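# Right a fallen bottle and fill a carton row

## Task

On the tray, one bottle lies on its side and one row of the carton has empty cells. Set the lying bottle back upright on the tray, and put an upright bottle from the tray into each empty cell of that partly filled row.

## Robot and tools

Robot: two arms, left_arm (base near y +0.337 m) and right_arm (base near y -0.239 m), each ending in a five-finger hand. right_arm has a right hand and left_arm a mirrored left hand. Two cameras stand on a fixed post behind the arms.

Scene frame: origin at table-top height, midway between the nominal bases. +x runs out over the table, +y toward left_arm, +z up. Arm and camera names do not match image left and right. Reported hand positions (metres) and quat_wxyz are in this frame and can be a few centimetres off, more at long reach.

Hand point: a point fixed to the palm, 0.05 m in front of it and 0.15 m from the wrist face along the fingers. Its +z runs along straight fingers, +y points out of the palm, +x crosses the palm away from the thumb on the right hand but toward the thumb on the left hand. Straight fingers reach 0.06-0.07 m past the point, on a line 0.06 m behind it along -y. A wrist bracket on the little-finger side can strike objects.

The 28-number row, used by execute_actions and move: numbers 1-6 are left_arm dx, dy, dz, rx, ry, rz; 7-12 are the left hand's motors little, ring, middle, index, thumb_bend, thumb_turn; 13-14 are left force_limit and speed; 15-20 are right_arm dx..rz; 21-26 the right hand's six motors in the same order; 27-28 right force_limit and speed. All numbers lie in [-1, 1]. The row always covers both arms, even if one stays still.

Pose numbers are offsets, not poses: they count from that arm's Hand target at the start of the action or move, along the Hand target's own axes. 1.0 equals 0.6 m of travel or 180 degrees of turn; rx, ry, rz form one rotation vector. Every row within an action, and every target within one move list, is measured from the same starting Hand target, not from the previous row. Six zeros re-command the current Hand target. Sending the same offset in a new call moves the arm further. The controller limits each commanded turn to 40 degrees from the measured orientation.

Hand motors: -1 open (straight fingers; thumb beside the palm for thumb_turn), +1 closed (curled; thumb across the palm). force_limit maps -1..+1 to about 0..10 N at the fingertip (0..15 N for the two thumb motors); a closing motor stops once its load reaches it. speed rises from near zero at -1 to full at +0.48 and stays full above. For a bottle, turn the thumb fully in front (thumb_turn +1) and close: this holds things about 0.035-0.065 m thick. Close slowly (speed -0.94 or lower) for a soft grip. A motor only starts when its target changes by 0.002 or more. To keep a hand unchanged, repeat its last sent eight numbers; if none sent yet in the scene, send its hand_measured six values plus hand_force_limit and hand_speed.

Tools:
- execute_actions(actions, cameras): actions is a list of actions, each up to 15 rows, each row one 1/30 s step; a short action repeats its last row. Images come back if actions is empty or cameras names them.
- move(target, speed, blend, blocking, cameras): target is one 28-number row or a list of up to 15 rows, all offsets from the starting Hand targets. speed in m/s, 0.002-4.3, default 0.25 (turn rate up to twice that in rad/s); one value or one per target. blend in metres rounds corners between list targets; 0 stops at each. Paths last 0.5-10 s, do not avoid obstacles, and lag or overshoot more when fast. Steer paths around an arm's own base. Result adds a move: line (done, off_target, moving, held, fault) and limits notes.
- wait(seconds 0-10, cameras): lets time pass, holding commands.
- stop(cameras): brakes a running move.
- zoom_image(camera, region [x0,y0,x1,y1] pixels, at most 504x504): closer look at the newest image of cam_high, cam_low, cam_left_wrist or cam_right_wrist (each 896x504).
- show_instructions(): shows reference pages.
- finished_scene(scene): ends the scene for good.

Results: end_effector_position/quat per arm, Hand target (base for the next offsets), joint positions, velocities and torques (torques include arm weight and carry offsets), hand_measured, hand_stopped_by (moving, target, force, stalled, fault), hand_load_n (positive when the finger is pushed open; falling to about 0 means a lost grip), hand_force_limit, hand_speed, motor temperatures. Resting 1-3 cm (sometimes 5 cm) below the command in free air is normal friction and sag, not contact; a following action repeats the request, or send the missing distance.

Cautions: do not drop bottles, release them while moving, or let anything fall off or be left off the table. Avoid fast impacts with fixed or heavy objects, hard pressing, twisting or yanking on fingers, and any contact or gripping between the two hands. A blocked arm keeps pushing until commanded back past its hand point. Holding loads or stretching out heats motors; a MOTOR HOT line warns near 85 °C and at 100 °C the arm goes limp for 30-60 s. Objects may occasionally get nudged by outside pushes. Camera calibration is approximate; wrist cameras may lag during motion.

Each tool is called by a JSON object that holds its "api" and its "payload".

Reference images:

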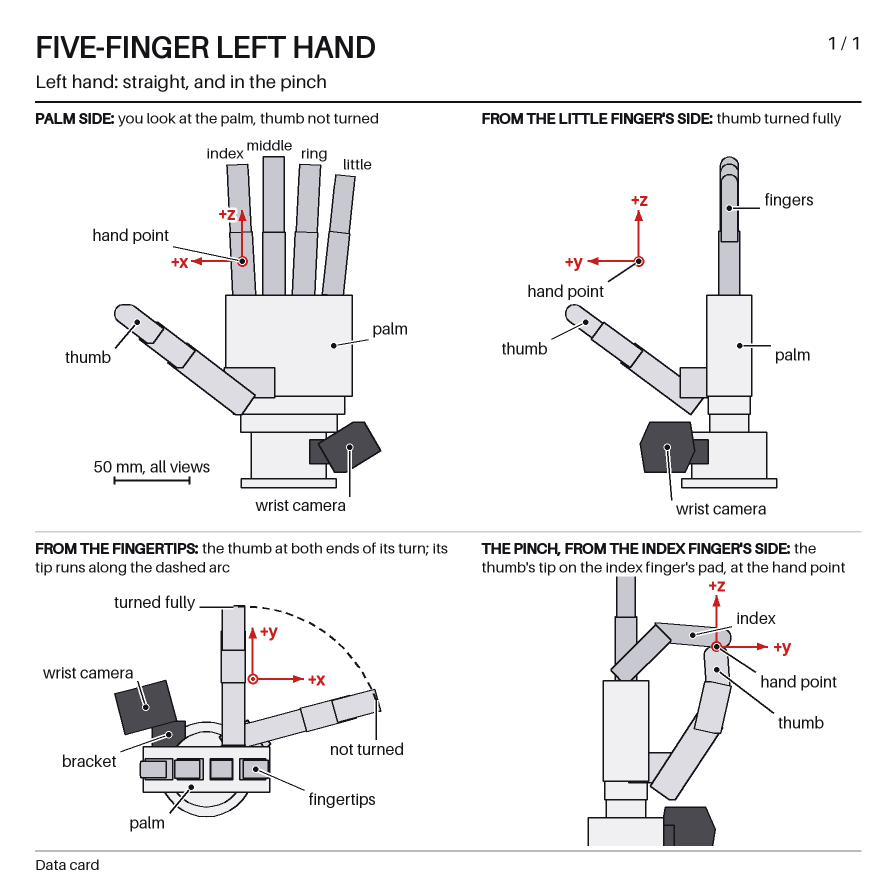

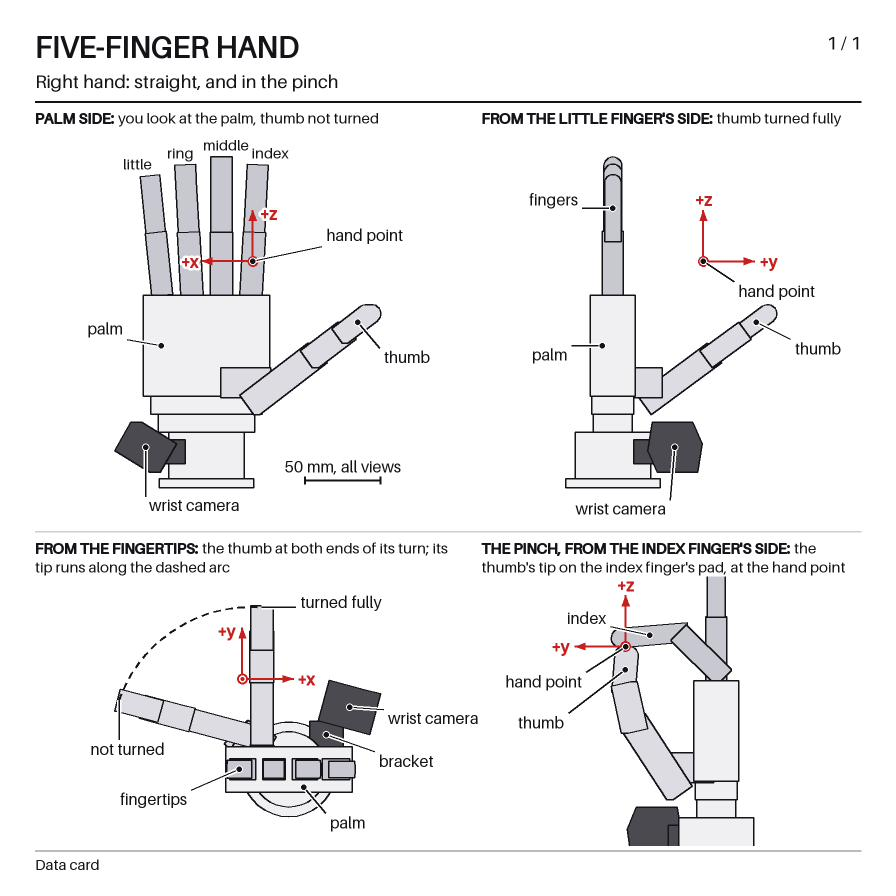

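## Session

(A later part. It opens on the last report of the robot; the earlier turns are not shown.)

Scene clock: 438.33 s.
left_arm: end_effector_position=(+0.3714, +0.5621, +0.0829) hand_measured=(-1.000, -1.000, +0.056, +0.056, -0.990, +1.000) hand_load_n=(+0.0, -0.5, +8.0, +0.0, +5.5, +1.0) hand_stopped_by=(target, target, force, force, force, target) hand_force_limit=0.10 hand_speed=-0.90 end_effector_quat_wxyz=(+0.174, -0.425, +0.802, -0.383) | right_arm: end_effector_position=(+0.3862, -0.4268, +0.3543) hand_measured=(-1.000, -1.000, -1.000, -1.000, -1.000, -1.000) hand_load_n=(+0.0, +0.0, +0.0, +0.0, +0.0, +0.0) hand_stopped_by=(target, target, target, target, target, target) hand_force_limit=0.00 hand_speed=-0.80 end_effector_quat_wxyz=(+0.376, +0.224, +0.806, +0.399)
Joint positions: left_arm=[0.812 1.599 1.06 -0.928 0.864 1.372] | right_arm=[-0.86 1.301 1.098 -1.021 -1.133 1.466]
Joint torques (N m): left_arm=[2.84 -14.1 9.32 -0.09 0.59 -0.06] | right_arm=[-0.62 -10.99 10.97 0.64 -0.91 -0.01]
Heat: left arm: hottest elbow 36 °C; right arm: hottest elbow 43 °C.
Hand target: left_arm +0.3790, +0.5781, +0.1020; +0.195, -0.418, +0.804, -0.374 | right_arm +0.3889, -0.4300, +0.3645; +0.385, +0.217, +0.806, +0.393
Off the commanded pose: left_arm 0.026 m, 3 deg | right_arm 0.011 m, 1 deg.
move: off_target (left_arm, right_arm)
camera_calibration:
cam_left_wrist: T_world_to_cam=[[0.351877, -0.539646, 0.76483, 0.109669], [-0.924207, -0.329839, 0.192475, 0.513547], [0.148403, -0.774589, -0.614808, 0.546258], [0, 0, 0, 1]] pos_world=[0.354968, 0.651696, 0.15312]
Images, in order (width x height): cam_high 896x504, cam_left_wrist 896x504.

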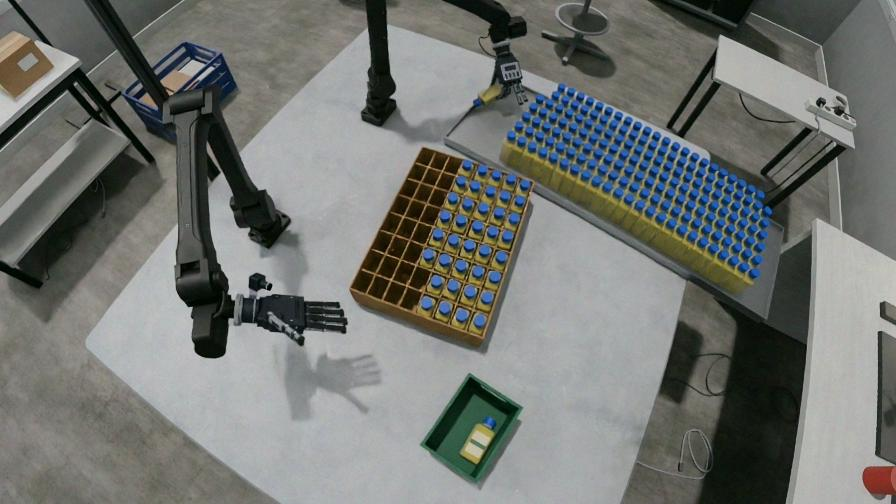

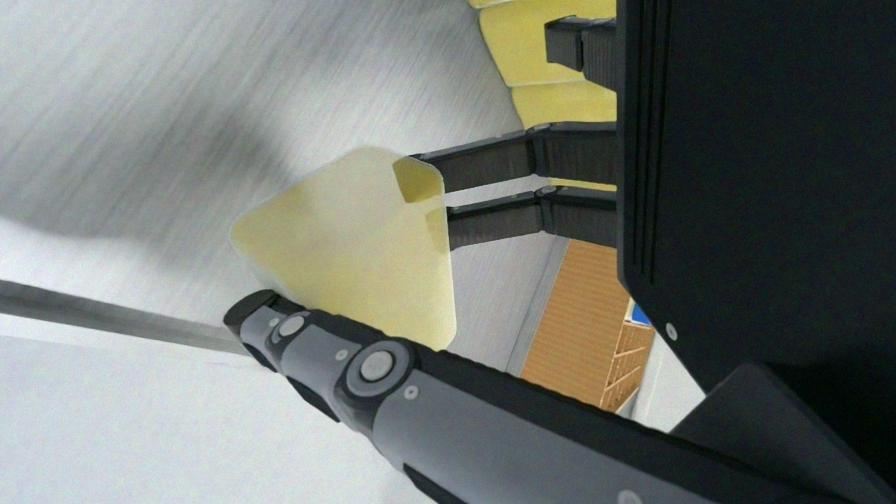

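{"api": "move", "payload": {"target": [0.0133,-0.113,0.1192,0,0,0,-1,-1,0.4,0.4,-0.5,1,0.1,-0.9,0,0,0,0,0,0,-1,-1,-1,-1,-1,-1,0,-0.8], "cameras": ["cam_left_wrist", "cam_high"], "speed": 0.1}}

{"api": "zoom_image", "payload": {"camera": "cam_high", "region": [430, 30, 540, 130]}}

Scene clock: 443.37 s.
left_arm: end_effector_position=(+0.4123, +0.5289, +0.0917) hand_measured=(-1.000, -1.000, +0.056, +0.056, -0.990, +1.000) hand_load_n=(-5.0, -3.5, +6.0, +0.5, +5.0, +0.5) hand_stopped_by=(target, target, force, force, force, target) hand_force_limit=0.10 hand_speed=-0.90 end_effector_quat_wxyz=(+0.160, -0.472, +0.787, -0.365) | right_arm: end_effector_position=(+0.3862, -0.4268, +0.3543) hand_measured=(-1.000, -1.000, -1.000, -1.000, -1.000, -1.000) hand_load_n=(+0.0, +0.0, +0.0, +0.0, +0.0, +0.0) hand_stopped_by=(target, target, target, target, target, target) hand_force_limit=0.00 hand_speed=-0.80 end_effector_quat_wxyz=(+0.376, +0.224, +0.806, +0.399)
Joint positions: left_arm=[0.681 1.574 1.06 -0.789 0.784 1.072] | right_arm=[-0.86 1.301 1.098 -1.021 -1.133 1.466]
Joint torques (N m): left_arm=[-2.61 -13.04 9.26 3.62 1.57 -0.12] | right_arm=[-0.73 -10.93 11 0.7 -0.9 -0.01]
Heat: left arm: hottest elbow 37 °C; right arm: hottest elbow 43 °C.
Hand target: left_arm +0.4549, +0.5150, +0.1079; +0.195, -0.418, +0.804, -0.374 | right_arm +0.3889, -0.4300, +0.3645; +0.385, +0.217, +0.806, +0.393
Off the commanded pose: left_arm 0.048 m, 8 deg | right_arm 0.011 m, 1 deg.
move: off_target (left_arm, right_arm)
camera_calibration:
cam_left_wrist: T_world_to_cam=[[0.447621, -0.498792, 0.742187, 0.01166], [-0.877802, -0.403424, 0.258288, 0.55237], [0.170584, -0.767109, -0.618422, 0.507158], [0, 0, 0, 1]] pos_world=[0.393139, 0.617701, 0.162313]
Images, in order (width x height): cam_high 896x504, cam_left_wrist 896x504.

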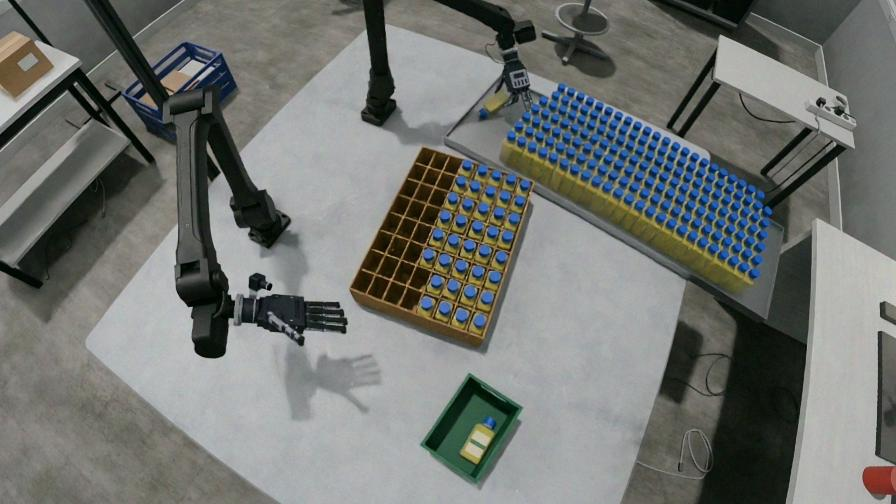

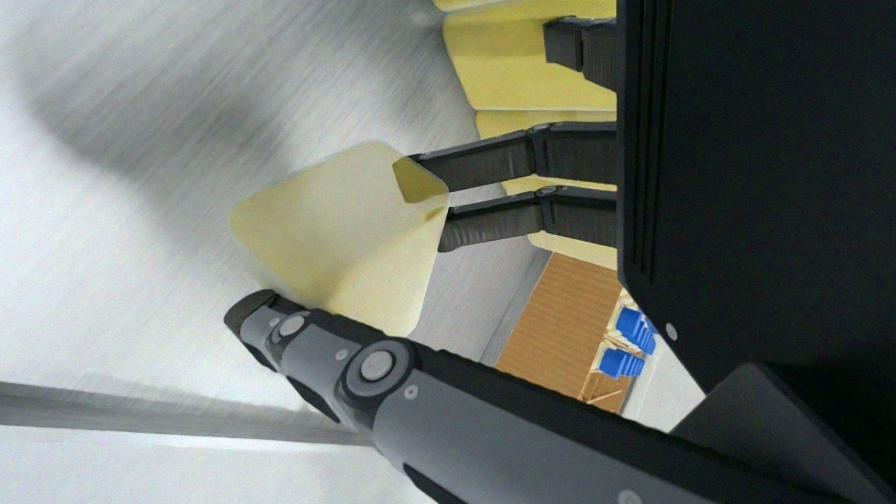

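Scaled by 4.582 from the camera's 896x504 image, which has a finer 1280x720 frame.

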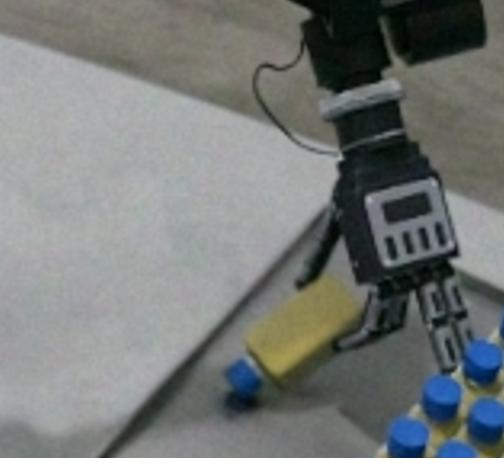

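{"api": "move", "payload": {"target": [0.0165,0.0747,-0.0632,0,0,0,-1,-1,0.4,0.4,-0.5,1,0.1,-0.9,0,0,0,0,0,0,-1,-1,-1,-1,-1,-1,0,-0.8], "cameras": ["cam_left_wrist", "cam_high"], "speed": 0.12}}

{"api": "zoom_image", "payload": {"camera": "cam_high", "region": [430, 30, 610, 190]}}

Scene clock: 447.53 s.
left_arm: end_effector_position=(+0.4026, +0.5354, +0.0861) hand_measured=(-1.000, -1.000, +0.056, +0.056, -0.990, +1.000) hand_load_n=(+0.0, +0.0, +6.0, +0.0, +4.5, +1.0) hand_stopped_by=(target, target, force, force, force, target) hand_force_limit=0.10 hand_speed=-0.90 end_effector_quat_wxyz=(+0.181, -0.426, +0.803, -0.377) | right_arm: end_effector_position=(+0.3862, -0.4268, +0.3543) hand_measured=(-1.000, -1.000, -1.000, -1.000, -1.000, -1.000) hand_load_n=(+0.0, +0.0, +0.0, +0.0, +0.0, +0.0) hand_stopped_by=(target, target, target, target, target, target) hand_force_limit=0.00 hand_speed=-0.80 end_effector_quat_wxyz=(+0.376, +0.224, +0.806, +0.399)
Joint positions: left_arm=[0.715 1.572 1.036 -0.798 0.837 1.216] | right_arm=[-0.86 1.301 1.098 -1.021 -1.133 1.466]
Joint torques (N m): left_arm=[2.9 -14.92 6.98 0.38 0.79 0.02] | right_arm=[-0.56 -10.99 11.04 0.69 -0.91 0]
Heat: left arm: hottest elbow 37 °C; right arm: hottest elbow 43 °C.
Hand target: left_arm +0.4018, +0.5401, +0.0980; +0.195, -0.418, +0.804, -0.375 | right_arm +0.3889, -0.4300, +0.3645; +0.385, +0.217, +0.806, +0.393
Off the commanded pose: left_arm 0.013 m, 2 deg | right_arm 0.011 m, 1 deg.
move: off_target (left_arm, right_arm)
camera_calibration:
cam_left_wrist: T_world_to_cam=[[0.353335, -0.549636, 0.757004, 0.0873701], [-0.92203, -0.341417, 0.182469, 0.539092], [0.158162, -0.762453, -0.627416, 0.513609], [0, 0, 0, 1]] pos_world=[0.384954, 0.62368, 0.157739]
Images, in order (width x height): cam_high 896x504, cam_left_wrist 896x504.

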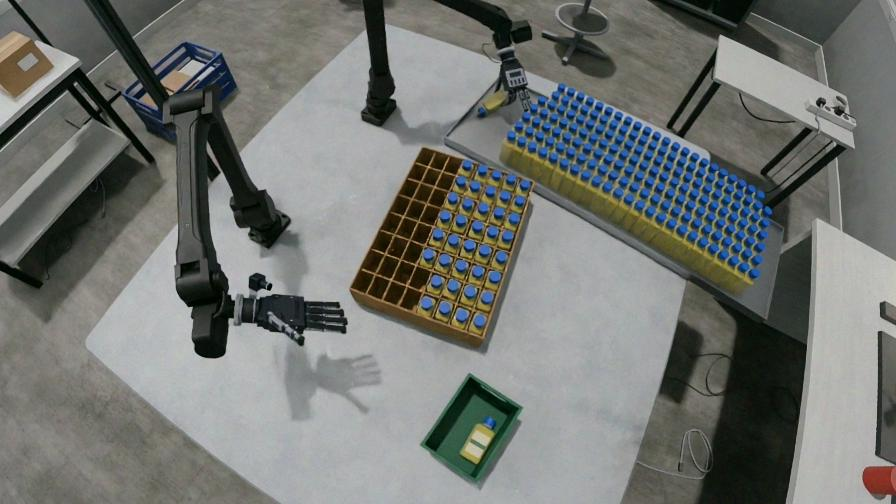

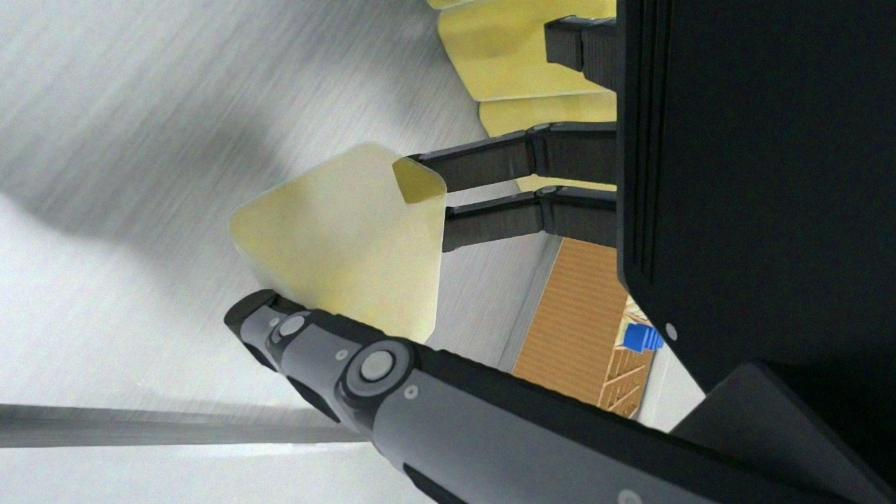

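Scaled by 2.800 from the camera's 896x504 image, which has a finer 1280x720 frame.

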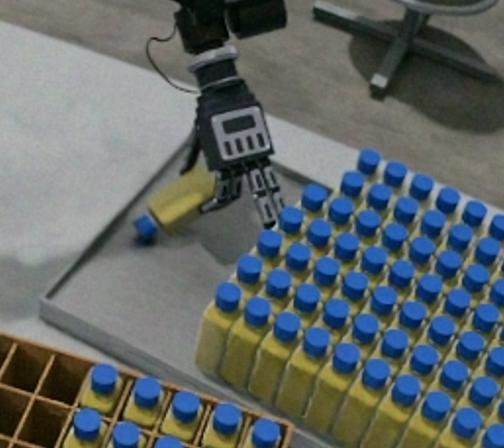

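{"api": "move", "payload": {"target": [0.0438,0.0275,0.0553,0,0,0,-1,-1,0.4,0.4,-0.5,1,0.1,-0.9,0,0,0,0,0,0,-1,-1,-1,-1,-1,-1,0,-0.8], "cameras": ["cam_left_wrist", "cam_high"], "speed": 0.08}}

{"api": "zoom_image", "payload": {"camera": "cam_high", "region": [430, 30, 540, 130]}}

Scene clock: 451.80 s.
left_arm: end_effector_position=(+0.3934, +0.5132, +0.0549) hand_measured=(-1.000, -1.000, +0.056, +0.056, -0.990, +1.000) hand_load_n=(+0.0, +0.0, +3.5, +0.5, +4.0, -1.0) hand_stopped_by=(target, target, force, force, force, target) hand_force_limit=0.10 hand_speed=-0.90 end_effector_quat_wxyz=(+0.185, -0.422, +0.804, -0.376) | right_arm: end_effector_position=(+0.3862, -0.4268, +0.3543) hand_measured=(-1.000, -1.000, -1.000, -1.000, -1.000, -1.000) hand_load_n=(+0.0, +0.0, +0.5, +0.0, +0.0, +0.0) hand_stopped_by=(target, target, target, target, target, target) hand_force_limit=0.00 hand_speed=-0.80 end_effector_quat_wxyz=(+0.376, +0.224, +0.806, +0.399)
Joint positions: left_arm=[0.689 1.562 0.924 -0.662 0.831 1.185] | right_arm=[-0.86 1.301 1.098 -1.021 -1.133 1.466]
Joint torques (N m): left_arm=[1.38 -13.39 6.11 1.28 0.58 -0.33] | right_arm=[-0.44 -10.99 11.03 0.65 -0.9 0.01]
Heat: left arm: hottest elbow 37 °C; right arm: hottest elbow 43 °C.
Hand target: left_arm +0.3987, +0.5101, +0.0639; +0.195, -0.418, +0.804, -0.374 | right_arm +0.3889, -0.4300, +0.3645; +0.385, +0.217, +0.806, +0.393
Off the commanded pose: left_arm 0.011 m, 1 deg | right_arm 0.011 m, 1 deg.
move: off_target (left_arm, right_arm)
camera_calibration:
cam_left_wrist: T_world_to_cam=[[0.345486, -0.556154, 0.755865, 0.108456], [-0.924606, -0.33945, 0.172852, 0.529276], [0.160446, -0.758596, -0.631498, 0.475869], [0, 0, 0, 1]] pos_world=[0.375551, 0.600973, 0.127046]
Images, in order (width x height): cam_high 896x504, cam_left_wrist 896x504.

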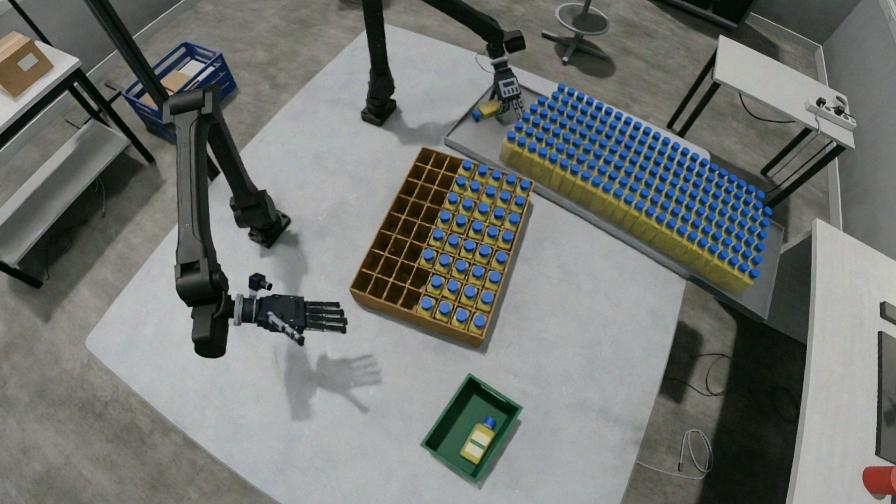

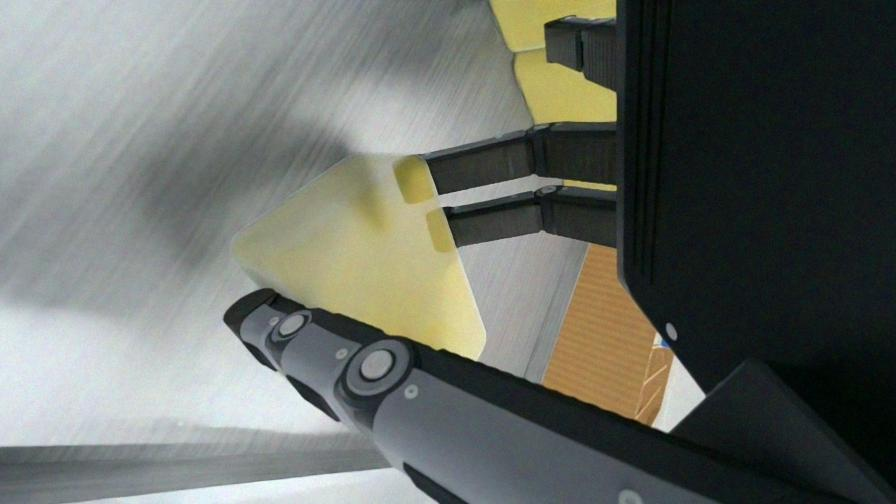

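Scaled by 4.582 from the camera's 896x504 image, which has a finer 1280x720 frame.

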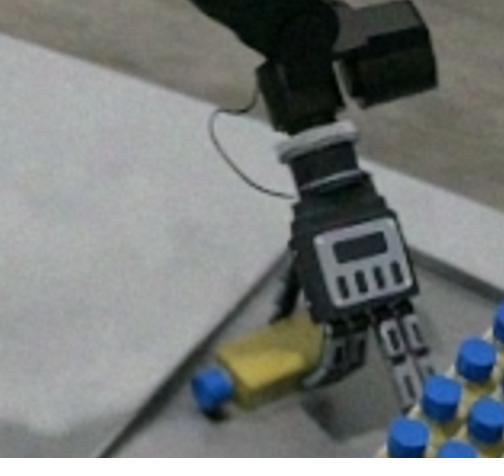

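{"api": "execute_actions", "payload": {"actions": [[[0,0,0,0,0,0,-1,-1,-0.5,-0.5,-1,1,0,-0.3,0,0,0,0,0,0,-1,-1,-1,-1,-1,-1,0,-0.8]]]}}

{"api": "move", "payload": {"target": [0.0,-0.09,-0.08,0,0,0,-1,-1,-0.5,-0.5,-1,1,0,-0.3,0,0,0,0,0,0,-1,-1,-1,-1,-1,-1,0,-0.8], "cameras": ["cam_left_wrist"], "speed": 0.12}}

Scene clock: 455.00 s.
left_arm: end_effector_position=(+0.3936, +0.5132, +0.0561) hand_measured=(-1.000, -1.000, -0.500, -0.500, -1.000, +1.000) hand_load_n=(+0.0, -0.5, +0.0, +0.0, +0.0, +0.0) hand_stopped_by=(target, target, target, target, target, target) hand_force_limit=0.00 hand_speed=-0.30 end_effector_quat_wxyz=(+0.185, -0.424, +0.803, -0.376) | right_arm: end_effector_position=(+0.3862, -0.4268, +0.3543) hand_measured=(-1.000, -1.000, -1.000, -1.000, -1.000, -1.000) hand_load_n=(+0.0, +0.0, +0.0, +0.0, +0.0, +0.0) hand_stopped_by=(target, target, target, target, target, target) hand_force_limit=0.00 hand_speed=-0.80 end_effector_quat_wxyz=(+0.376, +0.224, +0.806, +0.399)
Joint positions: left_arm=[0.689 1.559 0.924 -0.662 0.831 1.18] | right_arm=[-0.86 1.301 1.098 -1.021 -1.133 1.466]
Joint torques (N m): left_arm=[1.32 -13.92 5.97 1.51 0.57 -0.27] | right_arm=[-0.67 -10.93 11.03 0.72 -0.91 -0.01]
Heat: left arm: hottest elbow 37 °C; right arm: hottest elbow 43 °C.
Hand target: left_arm +0.3988, +0.5102, +0.0640; +0.195, -0.418, +0.804, -0.374 | right_arm +0.3889, -0.4300, +0.3645; +0.385, +0.217, +0.806, +0.393
Off the commanded pose: left_arm 0.010 m, 1 deg | right_arm 0.011 m, 1 deg.

Scene clock: 456.10 s.
left_arm: end_effector_position=(+0.3862, +0.5070, +0.1190) hand_measured=(-1.000, -1.000, -0.500, -0.500, -1.000, +1.000) hand_load_n=(+0.0, +0.0, +0.0, +0.0, +0.0, +0.0) hand_stopped_by=(target, target, target, target, target, target) hand_force_limit=0.00 hand_speed=-0.30 end_effector_quat_wxyz=(+0.183, -0.425, +0.803, -0.376) | right_arm: end_effector_position=(+0.3862, -0.4268, +0.3543) hand_measured=(-1.000, -1.000, -1.000, -1.000, -1.000, -1.000) hand_load_n=(+0.0, +0.0, +0.0, +0.0, +0.0, +0.0) hand_stopped_by=(target, target, target, target, target, target) hand_force_limit=0.00 hand_speed=-0.80 end_effector_quat_wxyz=(+0.376, +0.224, +0.806, +0.399)
Joint positions: left_arm=[0.689 1.445 0.989 -0.847 0.831 1.18] | right_arm=[-0.86 1.301 1.098 -1.021 -1.133 1.466]
Joint torques (N m): left_arm=[1.55 -11.22 9.57 0.29 0.62 -0.21] | right_arm=[-0.67 -10.99 11.03 0.68 -0.9 0]
Heat: left arm: hottest elbow 37 °C; right arm: hottest elbow 43 °C.
Hand target: left_arm +0.3972, +0.5114, +0.1363; +0.195, -0.418, +0.804, -0.374 | right_arm +0.3889, -0.4300, +0.3645; +0.385, +0.217, +0.806, +0.393
Off the commanded pose: left_arm 0.021 m, 2 deg | right_arm 0.011 m, 1 deg.
move: off_target (left_arm, right_arm)
camera_calibration:
cam_left_wrist: T_world_to_cam=[[0.350424, -0.551942, 0.756679, 0.0549624], [-0.922859, -0.341319, 0.178417, 0.508998], [0.159793, -0.76083, -0.628971, 0.513926], [0, 0, 0, 1]] pos_world=[0.368352, 0.595077, 0.190842]
Images, in order (width x height): cam_left_wrist 896x504.

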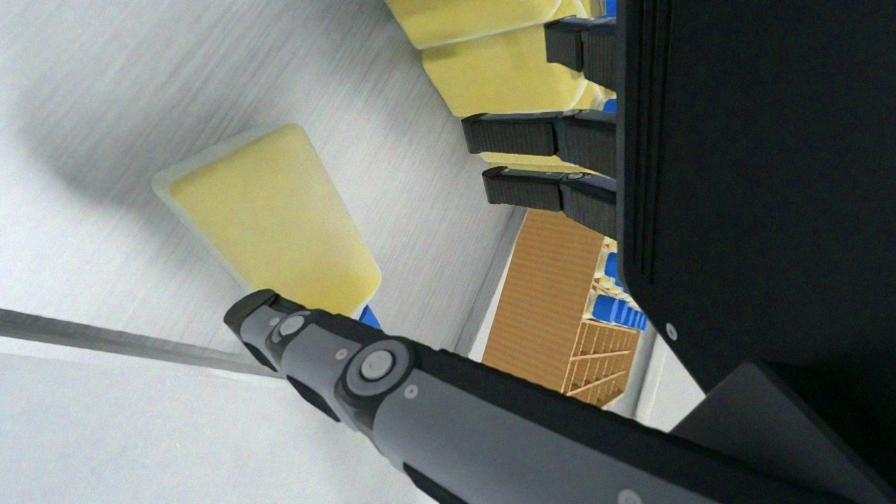

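{"api": "move", "payload": {"target": [[0.0588,0.0677,0.0395,0,0,0,-1,-1,-0.5,-0.5,-1,1,0,-0.3,0,0,0,0,0,0,-1,-1,-1,-1,-1,-1,0,-0.8],[0.0588,0.125,0.0877,0,0,0,-1,-1,-0.5,-0.5,-1,1,0,-0.3,0,0,0,0,0,0,-1,-1,-1,-1,-1,-1,0,-0.8]], "cameras": ["cam_left_wrist"], "speed": 0.1, "blend": [0.01, 0]}}

Scene clock: 479.07 s.
left_arm: end_effector_position=(+0.3675, +0.4910, +0.0502) hand_measured=(-1.000, -1.000, -0.500, -0.500, -1.000, +1.000) hand_load_n=(+0.0, +0.0, +0.0, +0.0, +0.0, +0.0) hand_stopped_by=(target, target, target, target, target, target) hand_force_limit=0.00 hand_speed=-0.30 end_effector_quat_wxyz=(+0.200, -0.416, +0.805, -0.372) | right_arm: end_effector_position=(+0.3862, -0.4268, +0.3543) hand_measured=(-1.000, -1.000, -1.000, -1.000, -1.000, -1.000) hand_load_n=(-0.5, +0.0, +0.0, +0.0, +0.0, +0.0) hand_stopped_by=(target, target, target, target, target, target) hand_force_limit=0.00 hand_speed=-0.80 end_effector_quat_wxyz=(+0.376, +0.224, +0.806, +0.399)
Joint positions: left_arm=[0.689 1.469 0.799 -0.592 0.831 1.18] | right_arm=[-0.86 1.301 1.098 -1.021 -1.133 1.466]
Joint torques (N m): left_arm=[1.61 -8.41 5.94 1.77 0.57 -0.29] | right_arm=[-0.67 -10.99 11.04 0.64 -0.91 -0.01]
Heat: left arm: hottest elbow 37 °C; right arm: hottest elbow 43 °C.
Hand target: left_arm +0.3704, +0.4870, +0.0450; +0.195, -0.418, +0.804, -0.374 | right_arm +0.3889, -0.4300, +0.3645; +0.385, +0.217, +0.806, +0.393
Off the commanded pose: left_arm 0.007 m, 1 deg | right_arm 0.011 m, 1 deg.
move: off_target (right_arm)
camera_calibration:
cam_left_wrist: T_world_to_cam=[[0.326894, -0.571806, 0.752448, 0.123395], [-0.927927, -0.345122, 0.140861, 0.504151], [0.179141, -0.744264, -0.643413, 0.446885], [0, 0, 0, 1]] pos_world=[0.347423, 0.577152, 0.123668]
Images, in order (width x height): cam_left_wrist 896x504.

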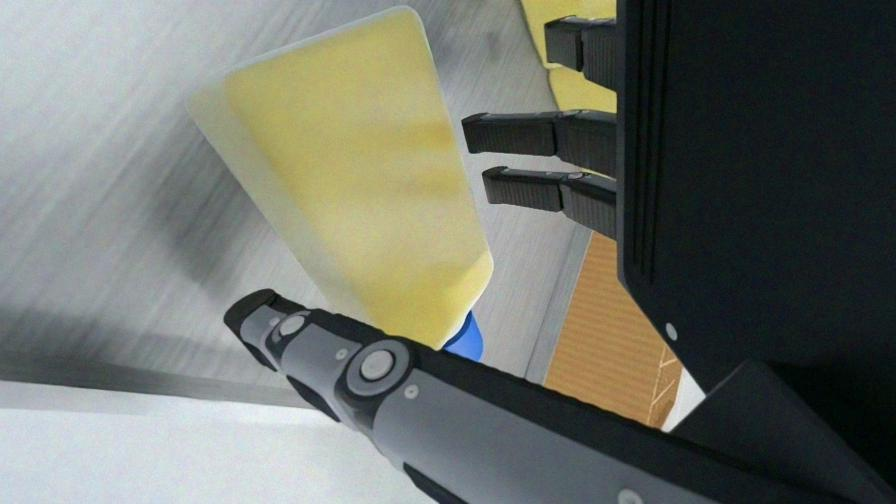

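{"api": "execute_actions", "payload": {"actions": [[[0,0,0,0,0,0,-1,-1,0.3,0.3,-1,1,-0.3,-0.9,0,0,0,0,0,0,-1,-1,-1,-1,-1,-1,0,-0.8]],[[0,0,0,0,0,0,-1,-1,0.3,0.3,-0.5,1,-0.3,-0.9,0,0,0,0,0,0,-1,-1,-1,-1,-1,-1,0,-0.8]]], "cameras": ["cam_left_wrist"]}}

Scene clock: 483.20 s.
left_arm: end_effector_position=(+0.3676, +0.4907, +0.0502) hand_measured=(-1.000, -1.000, -0.046, -0.036, -0.838, +1.000) hand_load_n=(+0.0, +0.0, +4.0, +4.5, +6.5, -1.0) hand_stopped_by=(target, target, force, force, force, target) hand_force_limit=-0.30 hand_speed=-0.90 end_effector_quat_wxyz=(+0.200, -0.416, +0.805, -0.372) | right_arm: end_effector_position=(+0.3862, -0.4268, +0.3543) hand_measured=(-1.000, -1.000, -1.000, -1.000, -1.000, -1.000) hand_load_n=(+0.0, +0.0, +0.0, +0.0, +0.0, +0.0) hand_stopped_by=(target, target, target, target, target, target) hand_force_limit=0.00 hand_speed=-0.80 end_effector_quat_wxyz=(+0.376, +0.224, +0.806, +0.399)
Joint positions: left_arm=[0.688 1.469 0.799 -0.592 0.831 1.18] | right_arm=[-0.86 1.301 1.098 -1.021 -1.133 1.466]
Joint torques (N m): left_arm=[1.55 -8.88 5.78 1.62 0.53 -0.28] | right_arm=[-0.67 -10.99 11.06 0.69 -0.9 0]
Heat: left arm: hottest elbow 37 °C; right arm: hottest elbow 43 °C.
Hand target: left_arm +0.3704, +0.4871, +0.0450; +0.195, -0.418, +0.804, -0.374 | right_arm +0.3889, -0.4300, +0.3645; +0.385, +0.217, +0.806, +0.393
Off the commanded pose: left_arm 0.007 m, 1 deg | right_arm 0.011 m, 1 deg.
camera_calibration:
cam_left_wrist: T_world_to_cam=[[0.326697, -0.571749, 0.752577, 0.123178], [-0.928093, -0.344576, 0.141108, 0.503946], [0.178642, -0.74456, -0.643208, 0.446945], [0, 0, 0, 1]] pos_world=[0.347623, 0.576852, 0.123667]
Images, in order (width x height): cam_left_wrist 896x504.

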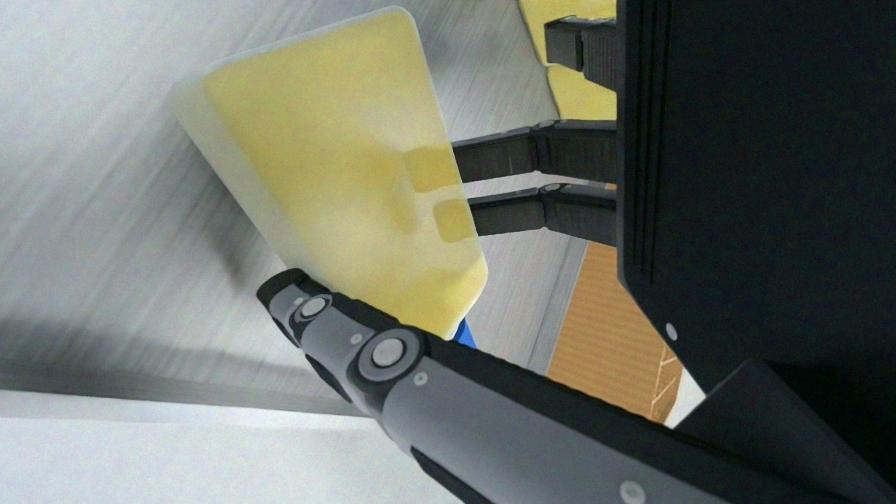

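{"api": "move", "payload": {"target": [-0.0143,-0.1153,-0.07,0,0,0,-1,-1,0.3,0.3,-0.5,1,-0.3,-0.9,0,0,0,0,0,0,-1,-1,-1,-1,-1,-1,0,-0.8], "cameras": ["cam_left_wrist", "cam_high"], "speed": 0.08}}

{"api": "zoom_image", "payload": {"camera": "cam_high", "region": [430, 30, 540, 130]}}

Scene clock: 487.37 s.
left_arm: end_effector_position=(+0.3695, +0.4811, +0.1000) hand_measured=(-1.000, -1.000, -0.046, -0.036, -0.838, +1.000) hand_load_n=(+0.0, -0.5, +4.0, +3.5, +6.5, -1.0) hand_stopped_by=(target, target, force, force, force, target) hand_force_limit=-0.30 hand_speed=-0.90 end_effector_quat_wxyz=(+0.175, -0.428, +0.803, -0.377) | right_arm: end_effector_position=(+0.3862, -0.4268, +0.3543) hand_measured=(-1.000, -1.000, -1.000, -1.000, -1.000, -1.000) hand_load_n=(+0.0, -0.5, +0.0, +0.0, +0.0, +0.0) hand_stopped_by=(target, target, target, target, target, target) hand_force_limit=0.00 hand_speed=-0.80 end_effector_quat_wxyz=(+0.376, +0.224, +0.806, +0.399)
Joint positions: left_arm=[0.665 1.403 0.888 -0.782 0.823 1.148] | right_arm=[-0.86 1.301 1.098 -1.021 -1.133 1.466]
Joint torques (N m): left_arm=[1.49 -11.28 10.13 0.25 0.59 -0.3] | right_arm=[-0.79 -11.11 11 0.69 -0.91 0]
Heat: left arm: hottest elbow 36 °C; right arm: hottest elbow 43 °C.
Hand target: left_arm +0.3854, +0.4869, +0.1249; +0.195, -0.418, +0.804, -0.374 | right_arm +0.3889, -0.4300, +0.3645; +0.385, +0.217, +0.806, +0.393
Off the commanded pose: left_arm 0.030 m, 3 deg | right_arm 0.011 m, 1 deg.
move: off_target (left_arm, right_arm)
camera_calibration:
cam_left_wrist: T_world_to_cam=[[0.3601, -0.545643, 0.756704, 0.0542598], [-0.920841, -0.33796, 0.194513, 0.484192], [0.149601, -0.766848, -0.62415, 0.491025], [0, 0, 0, 1]] pos_world=[0.352867, 0.569786, 0.171232]
Images, in order (width x height): cam_high 896x504, cam_left_wrist 896x504.

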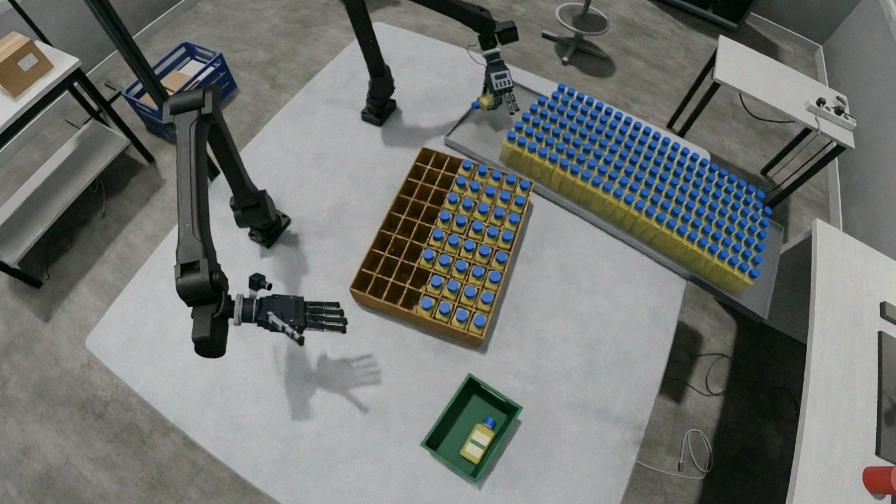

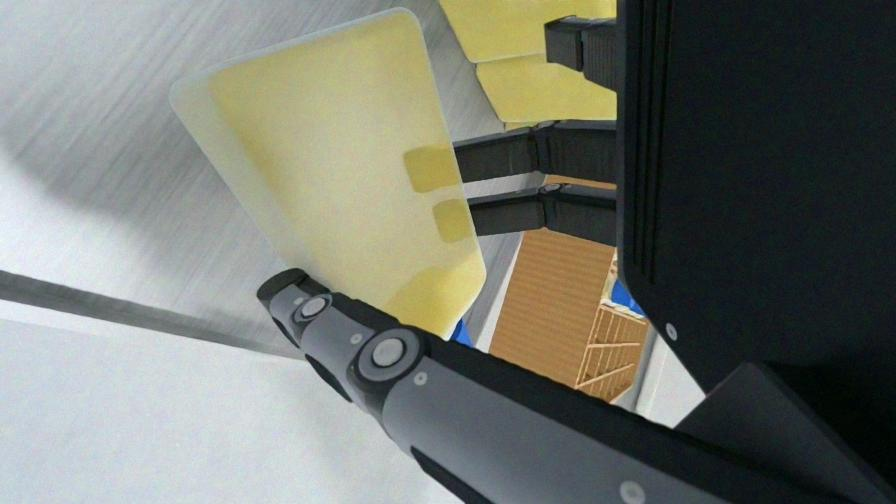

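Scaled by 4.582 from the camera's 896x504 image, which has a finer 1280x720 frame.

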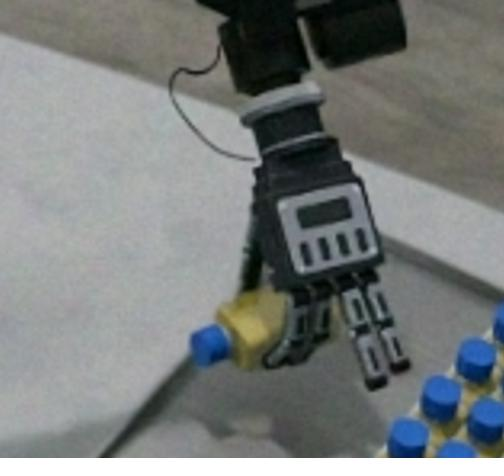

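{"api": "move", "payload": {"target": [-0.0042,0.104,0.0835,0,0,0,-1,-1,0.3,0.3,-0.5,1,-0.3,-0.9,0,0,0,0,0,0,-1,-1,-1,-1,-1,-1,0,-0.8], "speed": 0.08}}

{"api": "execute_actions", "payload": {"actions": [[[0,0,0,0,0,0,-1,-1,-0.4,-0.4,-1,1,0,-0.4,0,0,0,0,0,0,-1,-1,-1,-1,-1,-1,0,-0.8]]], "cameras": ["cam_left_wrist"]}}

Scene clock: 509.73 s.
left_arm: end_effector_position=(+0.3816, +0.4906, +0.0499) hand_measured=(-1.000, -1.000, -0.046, -0.036, -0.838, +1.000) hand_load_n=(+0.0, +0.0, +3.5, +3.0, +6.5, -0.5) hand_stopped_by=(target, target, force, force, force, target) hand_force_limit=-0.30 hand_speed=-0.90 end_effector_quat_wxyz=(+0.195, -0.419, +0.805, -0.373) | right_arm: end_effector_position=(+0.3862, -0.4268, +0.3543) hand_measured=(-1.000, -1.000, -1.000, -1.000, -1.000, -1.000) hand_load_n=(+0.0, +0.0, +0.0, +0.0, +0.0, +0.0) hand_stopped_by=(target, target, target, target, target, target) hand_force_limit=0.00 hand_speed=-0.80 end_effector_quat_wxyz=(+0.376, +0.224, +0.806, +0.399)
Joint positions: left_arm=[0.665 1.499 0.831 -0.582 0.823 1.147] | right_arm=[-0.86 1.301 1.098 -1.021 -1.133 1.466]
Joint torques (N m): left_arm=[2.26 -9.11 6.13 1.81 0.61 -0.16] | right_arm=[-0.85 -11.11 11.04 0.69 -0.92 0]
Heat: left arm: hottest elbow 37 °C; right arm: hottest elbow 43 °C.
Hand target: left_arm +0.3854, +0.4900, +0.0449; +0.195, -0.418, +0.804, -0.374 | right_arm +0.3889, -0.4300, +0.3645; +0.385, +0.217, +0.806, +0.393
Off the commanded pose: left_arm 0.006 m, 0 deg | right_arm 0.011 m, 1 deg.
move: off_target (right_arm)

Scene clock: 510.43 s.
left_arm: end_effector_position=(+0.3827, +0.4916, +0.0500) hand_measured=(-1.000, -1.000, -0.400, -0.400, -1.000, +1.000) hand_load_n=(+0.0, +0.0, +0.0, +0.0, +0.0, +0.0) hand_stopped_by=(target, target, target, target, target, target) hand_force_limit=0.00 hand_speed=-0.40 end_effector_quat_wxyz=(+0.198, -0.417, +0.805, -0.373) | right_arm: end_effector_position=(+0.3862, -0.4268, +0.3543) hand_measured=(-1.000, -1.000, -1.000, -1.000, -1.000, -1.000) hand_load_n=(+0.0, +0.0, +0.0, +0.0, +0.0, +0.0) hand_stopped_by=(target, target, target, target, target, target) hand_force_limit=0.00 hand_speed=-0.80 end_effector_quat_wxyz=(+0.376, +0.224, +0.806, +0.399)
Joint positions: left_arm=[0.665 1.499 0.831 -0.576 0.823 1.147] | right_arm=[-0.86 1.301 1.098 -1.021 -1.133 1.466]
Joint torques (N m): left_arm=[1.55 -9.35 5.96 1.55 0.64 -0.24] | right_arm=[-0.79 -11.16 10.99 0.69 -0.91 0]
Heat: left arm: hottest elbow 37 °C; right arm: hottest elbow 43 °C.
Hand target: left_arm +0.3854, +0.4901, +0.0449; +0.195, -0.418, +0.804, -0.374 | right_arm +0.3889, -0.4300, +0.3645; +0.385, +0.217, +0.806, +0.393
Off the commanded pose: left_arm 0.006 m, 0 deg | right_arm 0.011 m, 1 deg.
camera_calibration:
cam_left_wrist: T_world_to_cam=[[0.330211, -0.56954, 0.752718, 0.116416], [-0.927429, -0.344122, 0.146478, 0.517519], [0.175602, -0.746461, -0.641841, 0.446992], [0, 0, 0, 1]] pos_world=[0.363028, 0.578055, 0.123465]
Images, in order (width x height): cam_left_wrist 896x504.

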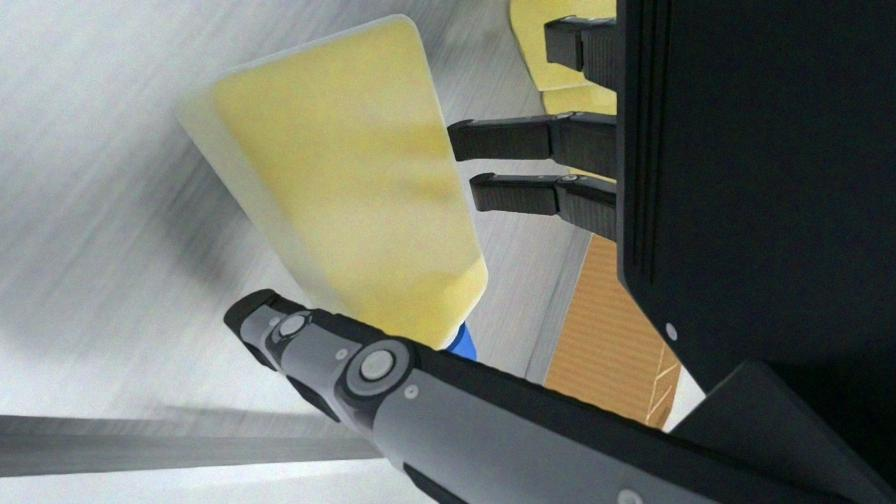

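{"api": "move", "payload": {"target": [[0,-0.0766,-0.0643,0,0,0,-1,-1,-0.4,-0.4,-1,1,0,-0.4,0,0,0,0,0,0,-1,-1,-1,-1,-1,-1,0,-0.8],[0.006,-0.074,-0.0622,0,-0.1073,0.1271,-1,-1,-0.4,-0.4,-1,1,0,-0.4,0,0,0,0,0,0,-1,-1,-1,-1,-1,-1,0,-0.8]], "cameras": ["cam_left_wrist"], "speed": 0.12, "blend": [0.01, 0]}}

Scene clock: 521.37 s.
left_arm: end_effector_position=(+0.3785, +0.4878, +0.0964) hand_measured=(-1.000, -1.000, -0.400, -0.400, -1.000, +1.000) hand_load_n=(+0.0, +0.0, +0.0, +0.0, +0.0, +0.0) hand_stopped_by=(target, target, target, target, target, target) hand_force_limit=0.00 hand_speed=-0.40 end_effector_quat_wxyz=(+0.383, -0.324, +0.825, -0.259) | right_arm: end_effector_position=(+0.3862, -0.4268, +0.3543) hand_measured=(-1.000, -1.000, -1.000, -1.000, -1.000, -1.000) hand_load_n=(+0.0, +0.0, +0.0, +0.0, +0.0, +0.0) hand_stopped_by=(target, target, target, target, target, target) hand_force_limit=0.00 hand_speed=-0.80 end_effector_quat_wxyz=(+0.376, +0.224, +0.806, +0.399)
Joint positions: left_arm=[0.582 1.142 0.583 -0.235 0.639 1.147] | right_arm=[-0.86 1.301 1.098 -1.021 -1.133 1.466]
Joint torques (N m): left_arm=[1.44 -7.12 6.89 2.44 0.19 0.07] | right_arm=[-0.62 -10.87 11.06 0.69 -0.9 -0.01]
Heat: left arm: hottest elbow 36 °C; right arm: hottest elbow 43 °C.
Hand target: left_arm +0.3833, +0.4870, +0.1029; +0.396, -0.307, +0.827, -0.254 | right_arm +0.3889, -0.4300, +0.3645; +0.385, +0.217, +0.806, +0.393
Off the commanded pose: left_arm 0.008 m, 3 deg | right_arm 0.011 m, 1 deg.
move: off_target (left_arm, right_arm)
camera_calibration:
cam_left_wrist: T_world_to_cam=[[0.165435, -0.824409, 0.541277, 0.287825], [-0.909233, -0.340084, -0.240079, 0.533992], [0.382003, -0.45243, -0.805842, 0.268823], [0, 0, 0, 1]] pos_world=[0.335215, 0.540511, 0.189036]
Images, in order (width x height): cam_left_wrist 896x504.

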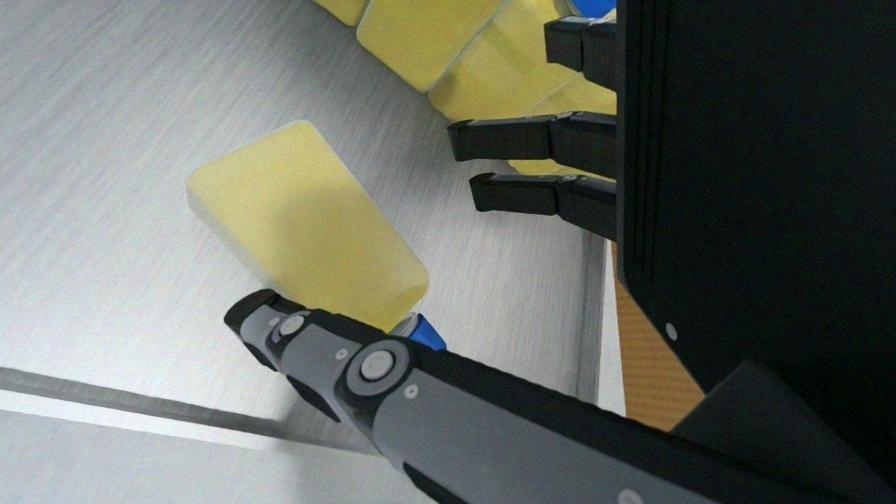

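{"api": "move", "payload": {"target": [0.0495,0.063,0.0542,0,0,0,-1,-1,-0.4,-0.4,-1,1,0,-0.4,0,0,0,0,0,0,-1,-1,-1,-1,-1,-1,0,-0.8], "cameras": ["cam_left_wrist"], "speed": 0.1}}

Scene clock: 528.63 s.
left_arm: end_effector_position=(+0.3791, +0.4879, +0.0469) hand_measured=(-1.000, -1.000, -0.400, -0.400, -1.000, +1.000) hand_load_n=(+0.0, +0.0, +0.0, +0.0, +0.0, +0.0) hand_stopped_by=(target, target, target, target, target, target) hand_force_limit=0.00 hand_speed=-0.40 end_effector_quat_wxyz=(+0.393, -0.319, +0.824, -0.256) | right_arm: end_effector_position=(+0.3862, -0.4268, +0.3543) hand_measured=(-1.000, -1.000, -1.000, -1.000, -1.000, -1.000) hand_load_n=(+0.0, +0.0, +0.0, +0.0, +0.0, +0.0) hand_stopped_by=(target, target, target, target, target, target) hand_force_limit=0.00 hand_speed=-0.80 end_effector_quat_wxyz=(+0.376, +0.224, +0.806, +0.399)
Joint positions: left_arm=[0.58 1.256 0.492 -0.006 0.637 1.148] | right_arm=[-0.86 1.301 1.098 -1.021 -1.133 1.466]
Joint torques (N m): left_arm=[1.32 -5.3 6.27 2.56 0.17 0.05] | right_arm=[-0.67 -11.16 11 0.64 -0.91 0]
Heat: left arm: hottest elbow 36 °C; right arm: hottest elbow 43 °C.
Hand target: left_arm +0.3834, +0.4861, +0.0450; +0.396, -0.308, +0.827, -0.254 | right_arm +0.3889, -0.4300, +0.3645; +0.385, +0.217, +0.806, +0.393
Off the commanded pose: left_arm 0.005 m, 1 deg | right_arm 0.011 m, 1 deg.
move: off_target (right_arm)
camera_calibration:
cam_left_wrist: T_world_to_cam=[[0.15461, -0.832985, 0.531255, 0.32334], [-0.904296, -0.335891, -0.263488, 0.519843], [0.397926, -0.439674, -0.805197, 0.216396], [0, 0, 0, 1]] pos_world=[0.333991, 0.539092, 0.139438]
Images, in order (width x height): cam_left_wrist 896x504.

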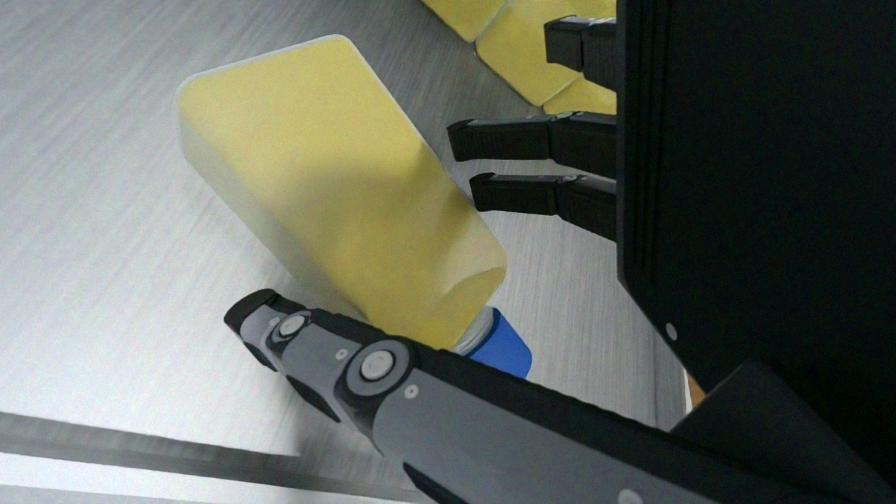

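{"api": "execute_actions", "payload": {"actions": [[[0,0,0,0,0,0,-1,-1,0.3,0.3,-1,1,-0.3,-0.9,0,0,0,0,0,0,-1,-1,-1,-1,-1,-1,0,-0.8]],[[0,0,0,0,0,0,-1,-1,0.3,0.3,-0.5,1,-0.25,-0.9,0,0,0,0,0,0,-1,-1,-1,-1,-1,-1,0,-0.8]]], "cameras": ["cam_left_wrist"]}}

Scene clock: 531.83 s.
left_arm: end_effector_position=(+0.3792, +0.4876, +0.0468) hand_measured=(-1.000, -1.000, -0.020, +0.008, -0.872, +1.000) hand_load_n=(+0.0, +0.0, +3.5, +6.0, +7.5, -1.0) hand_stopped_by=(target, target, force, force, force, target) hand_force_limit=-0.25 hand_speed=-0.90 end_effector_quat_wxyz=(+0.393, -0.318, +0.824, -0.256) | right_arm: end_effector_position=(+0.3862, -0.4268, +0.3543) hand_measured=(-1.000, -1.000, -1.000, -1.000, -1.000, -1.000) hand_load_n=(+0.0, +0.0, +0.0, +0.0, +0.0, +0.0) hand_stopped_by=(target, target, target, target, target, target) hand_force_limit=0.00 hand_speed=-0.80 end_effector_quat_wxyz=(+0.376, +0.224, +0.806, +0.399)
Joint positions: left_arm=[0.579 1.256 0.492 -0.006 0.636 1.148] | right_arm=[-0.86 1.301 1.098 -1.021 -1.133 1.466]
Joint torques (N m): left_arm=[1.79 -5.25 6.05 2.43 0.24 0.03] | right_arm=[-0.62 -10.93 11.02 0.66 -0.9 0]
Heat: left arm: hottest elbow 36 °C; right arm: hottest elbow 43 °C.
Hand target: left_arm +0.3834, +0.4861, +0.0450; +0.396, -0.307, +0.827, -0.254 | right_arm +0.3889, -0.4300, +0.3645; +0.385, +0.217, +0.806, +0.393
Off the commanded pose: left_arm 0.005 m, 1 deg | right_arm 0.011 m, 1 deg.
camera_calibration:
cam_left_wrist: T_world_to_cam=[[0.154102, -0.833494, 0.530603, 0.323593], [-0.904635, -0.334985, -0.263478, 0.519548], [0.397351, -0.439399, -0.80563, 0.216288], [0, 0, 0, 1]] pos_world=[0.334192, 0.538791, 0.139438]
Images, in order (width x height): cam_left_wrist 896x504.

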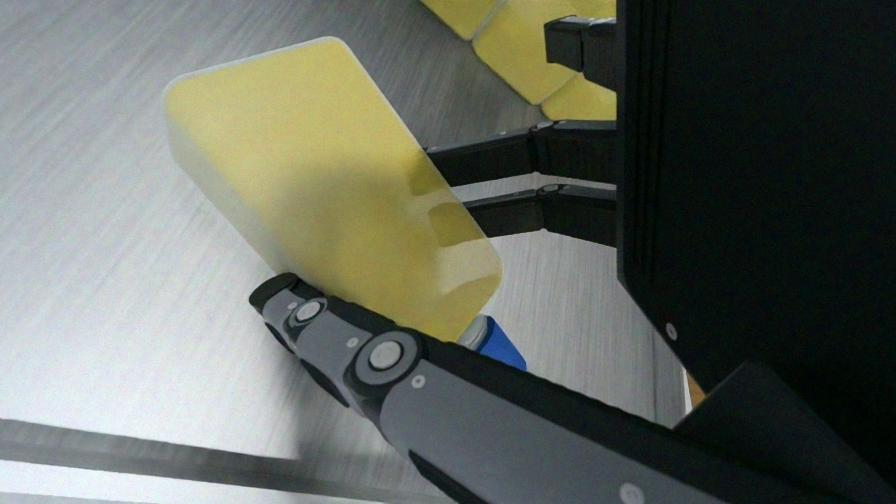

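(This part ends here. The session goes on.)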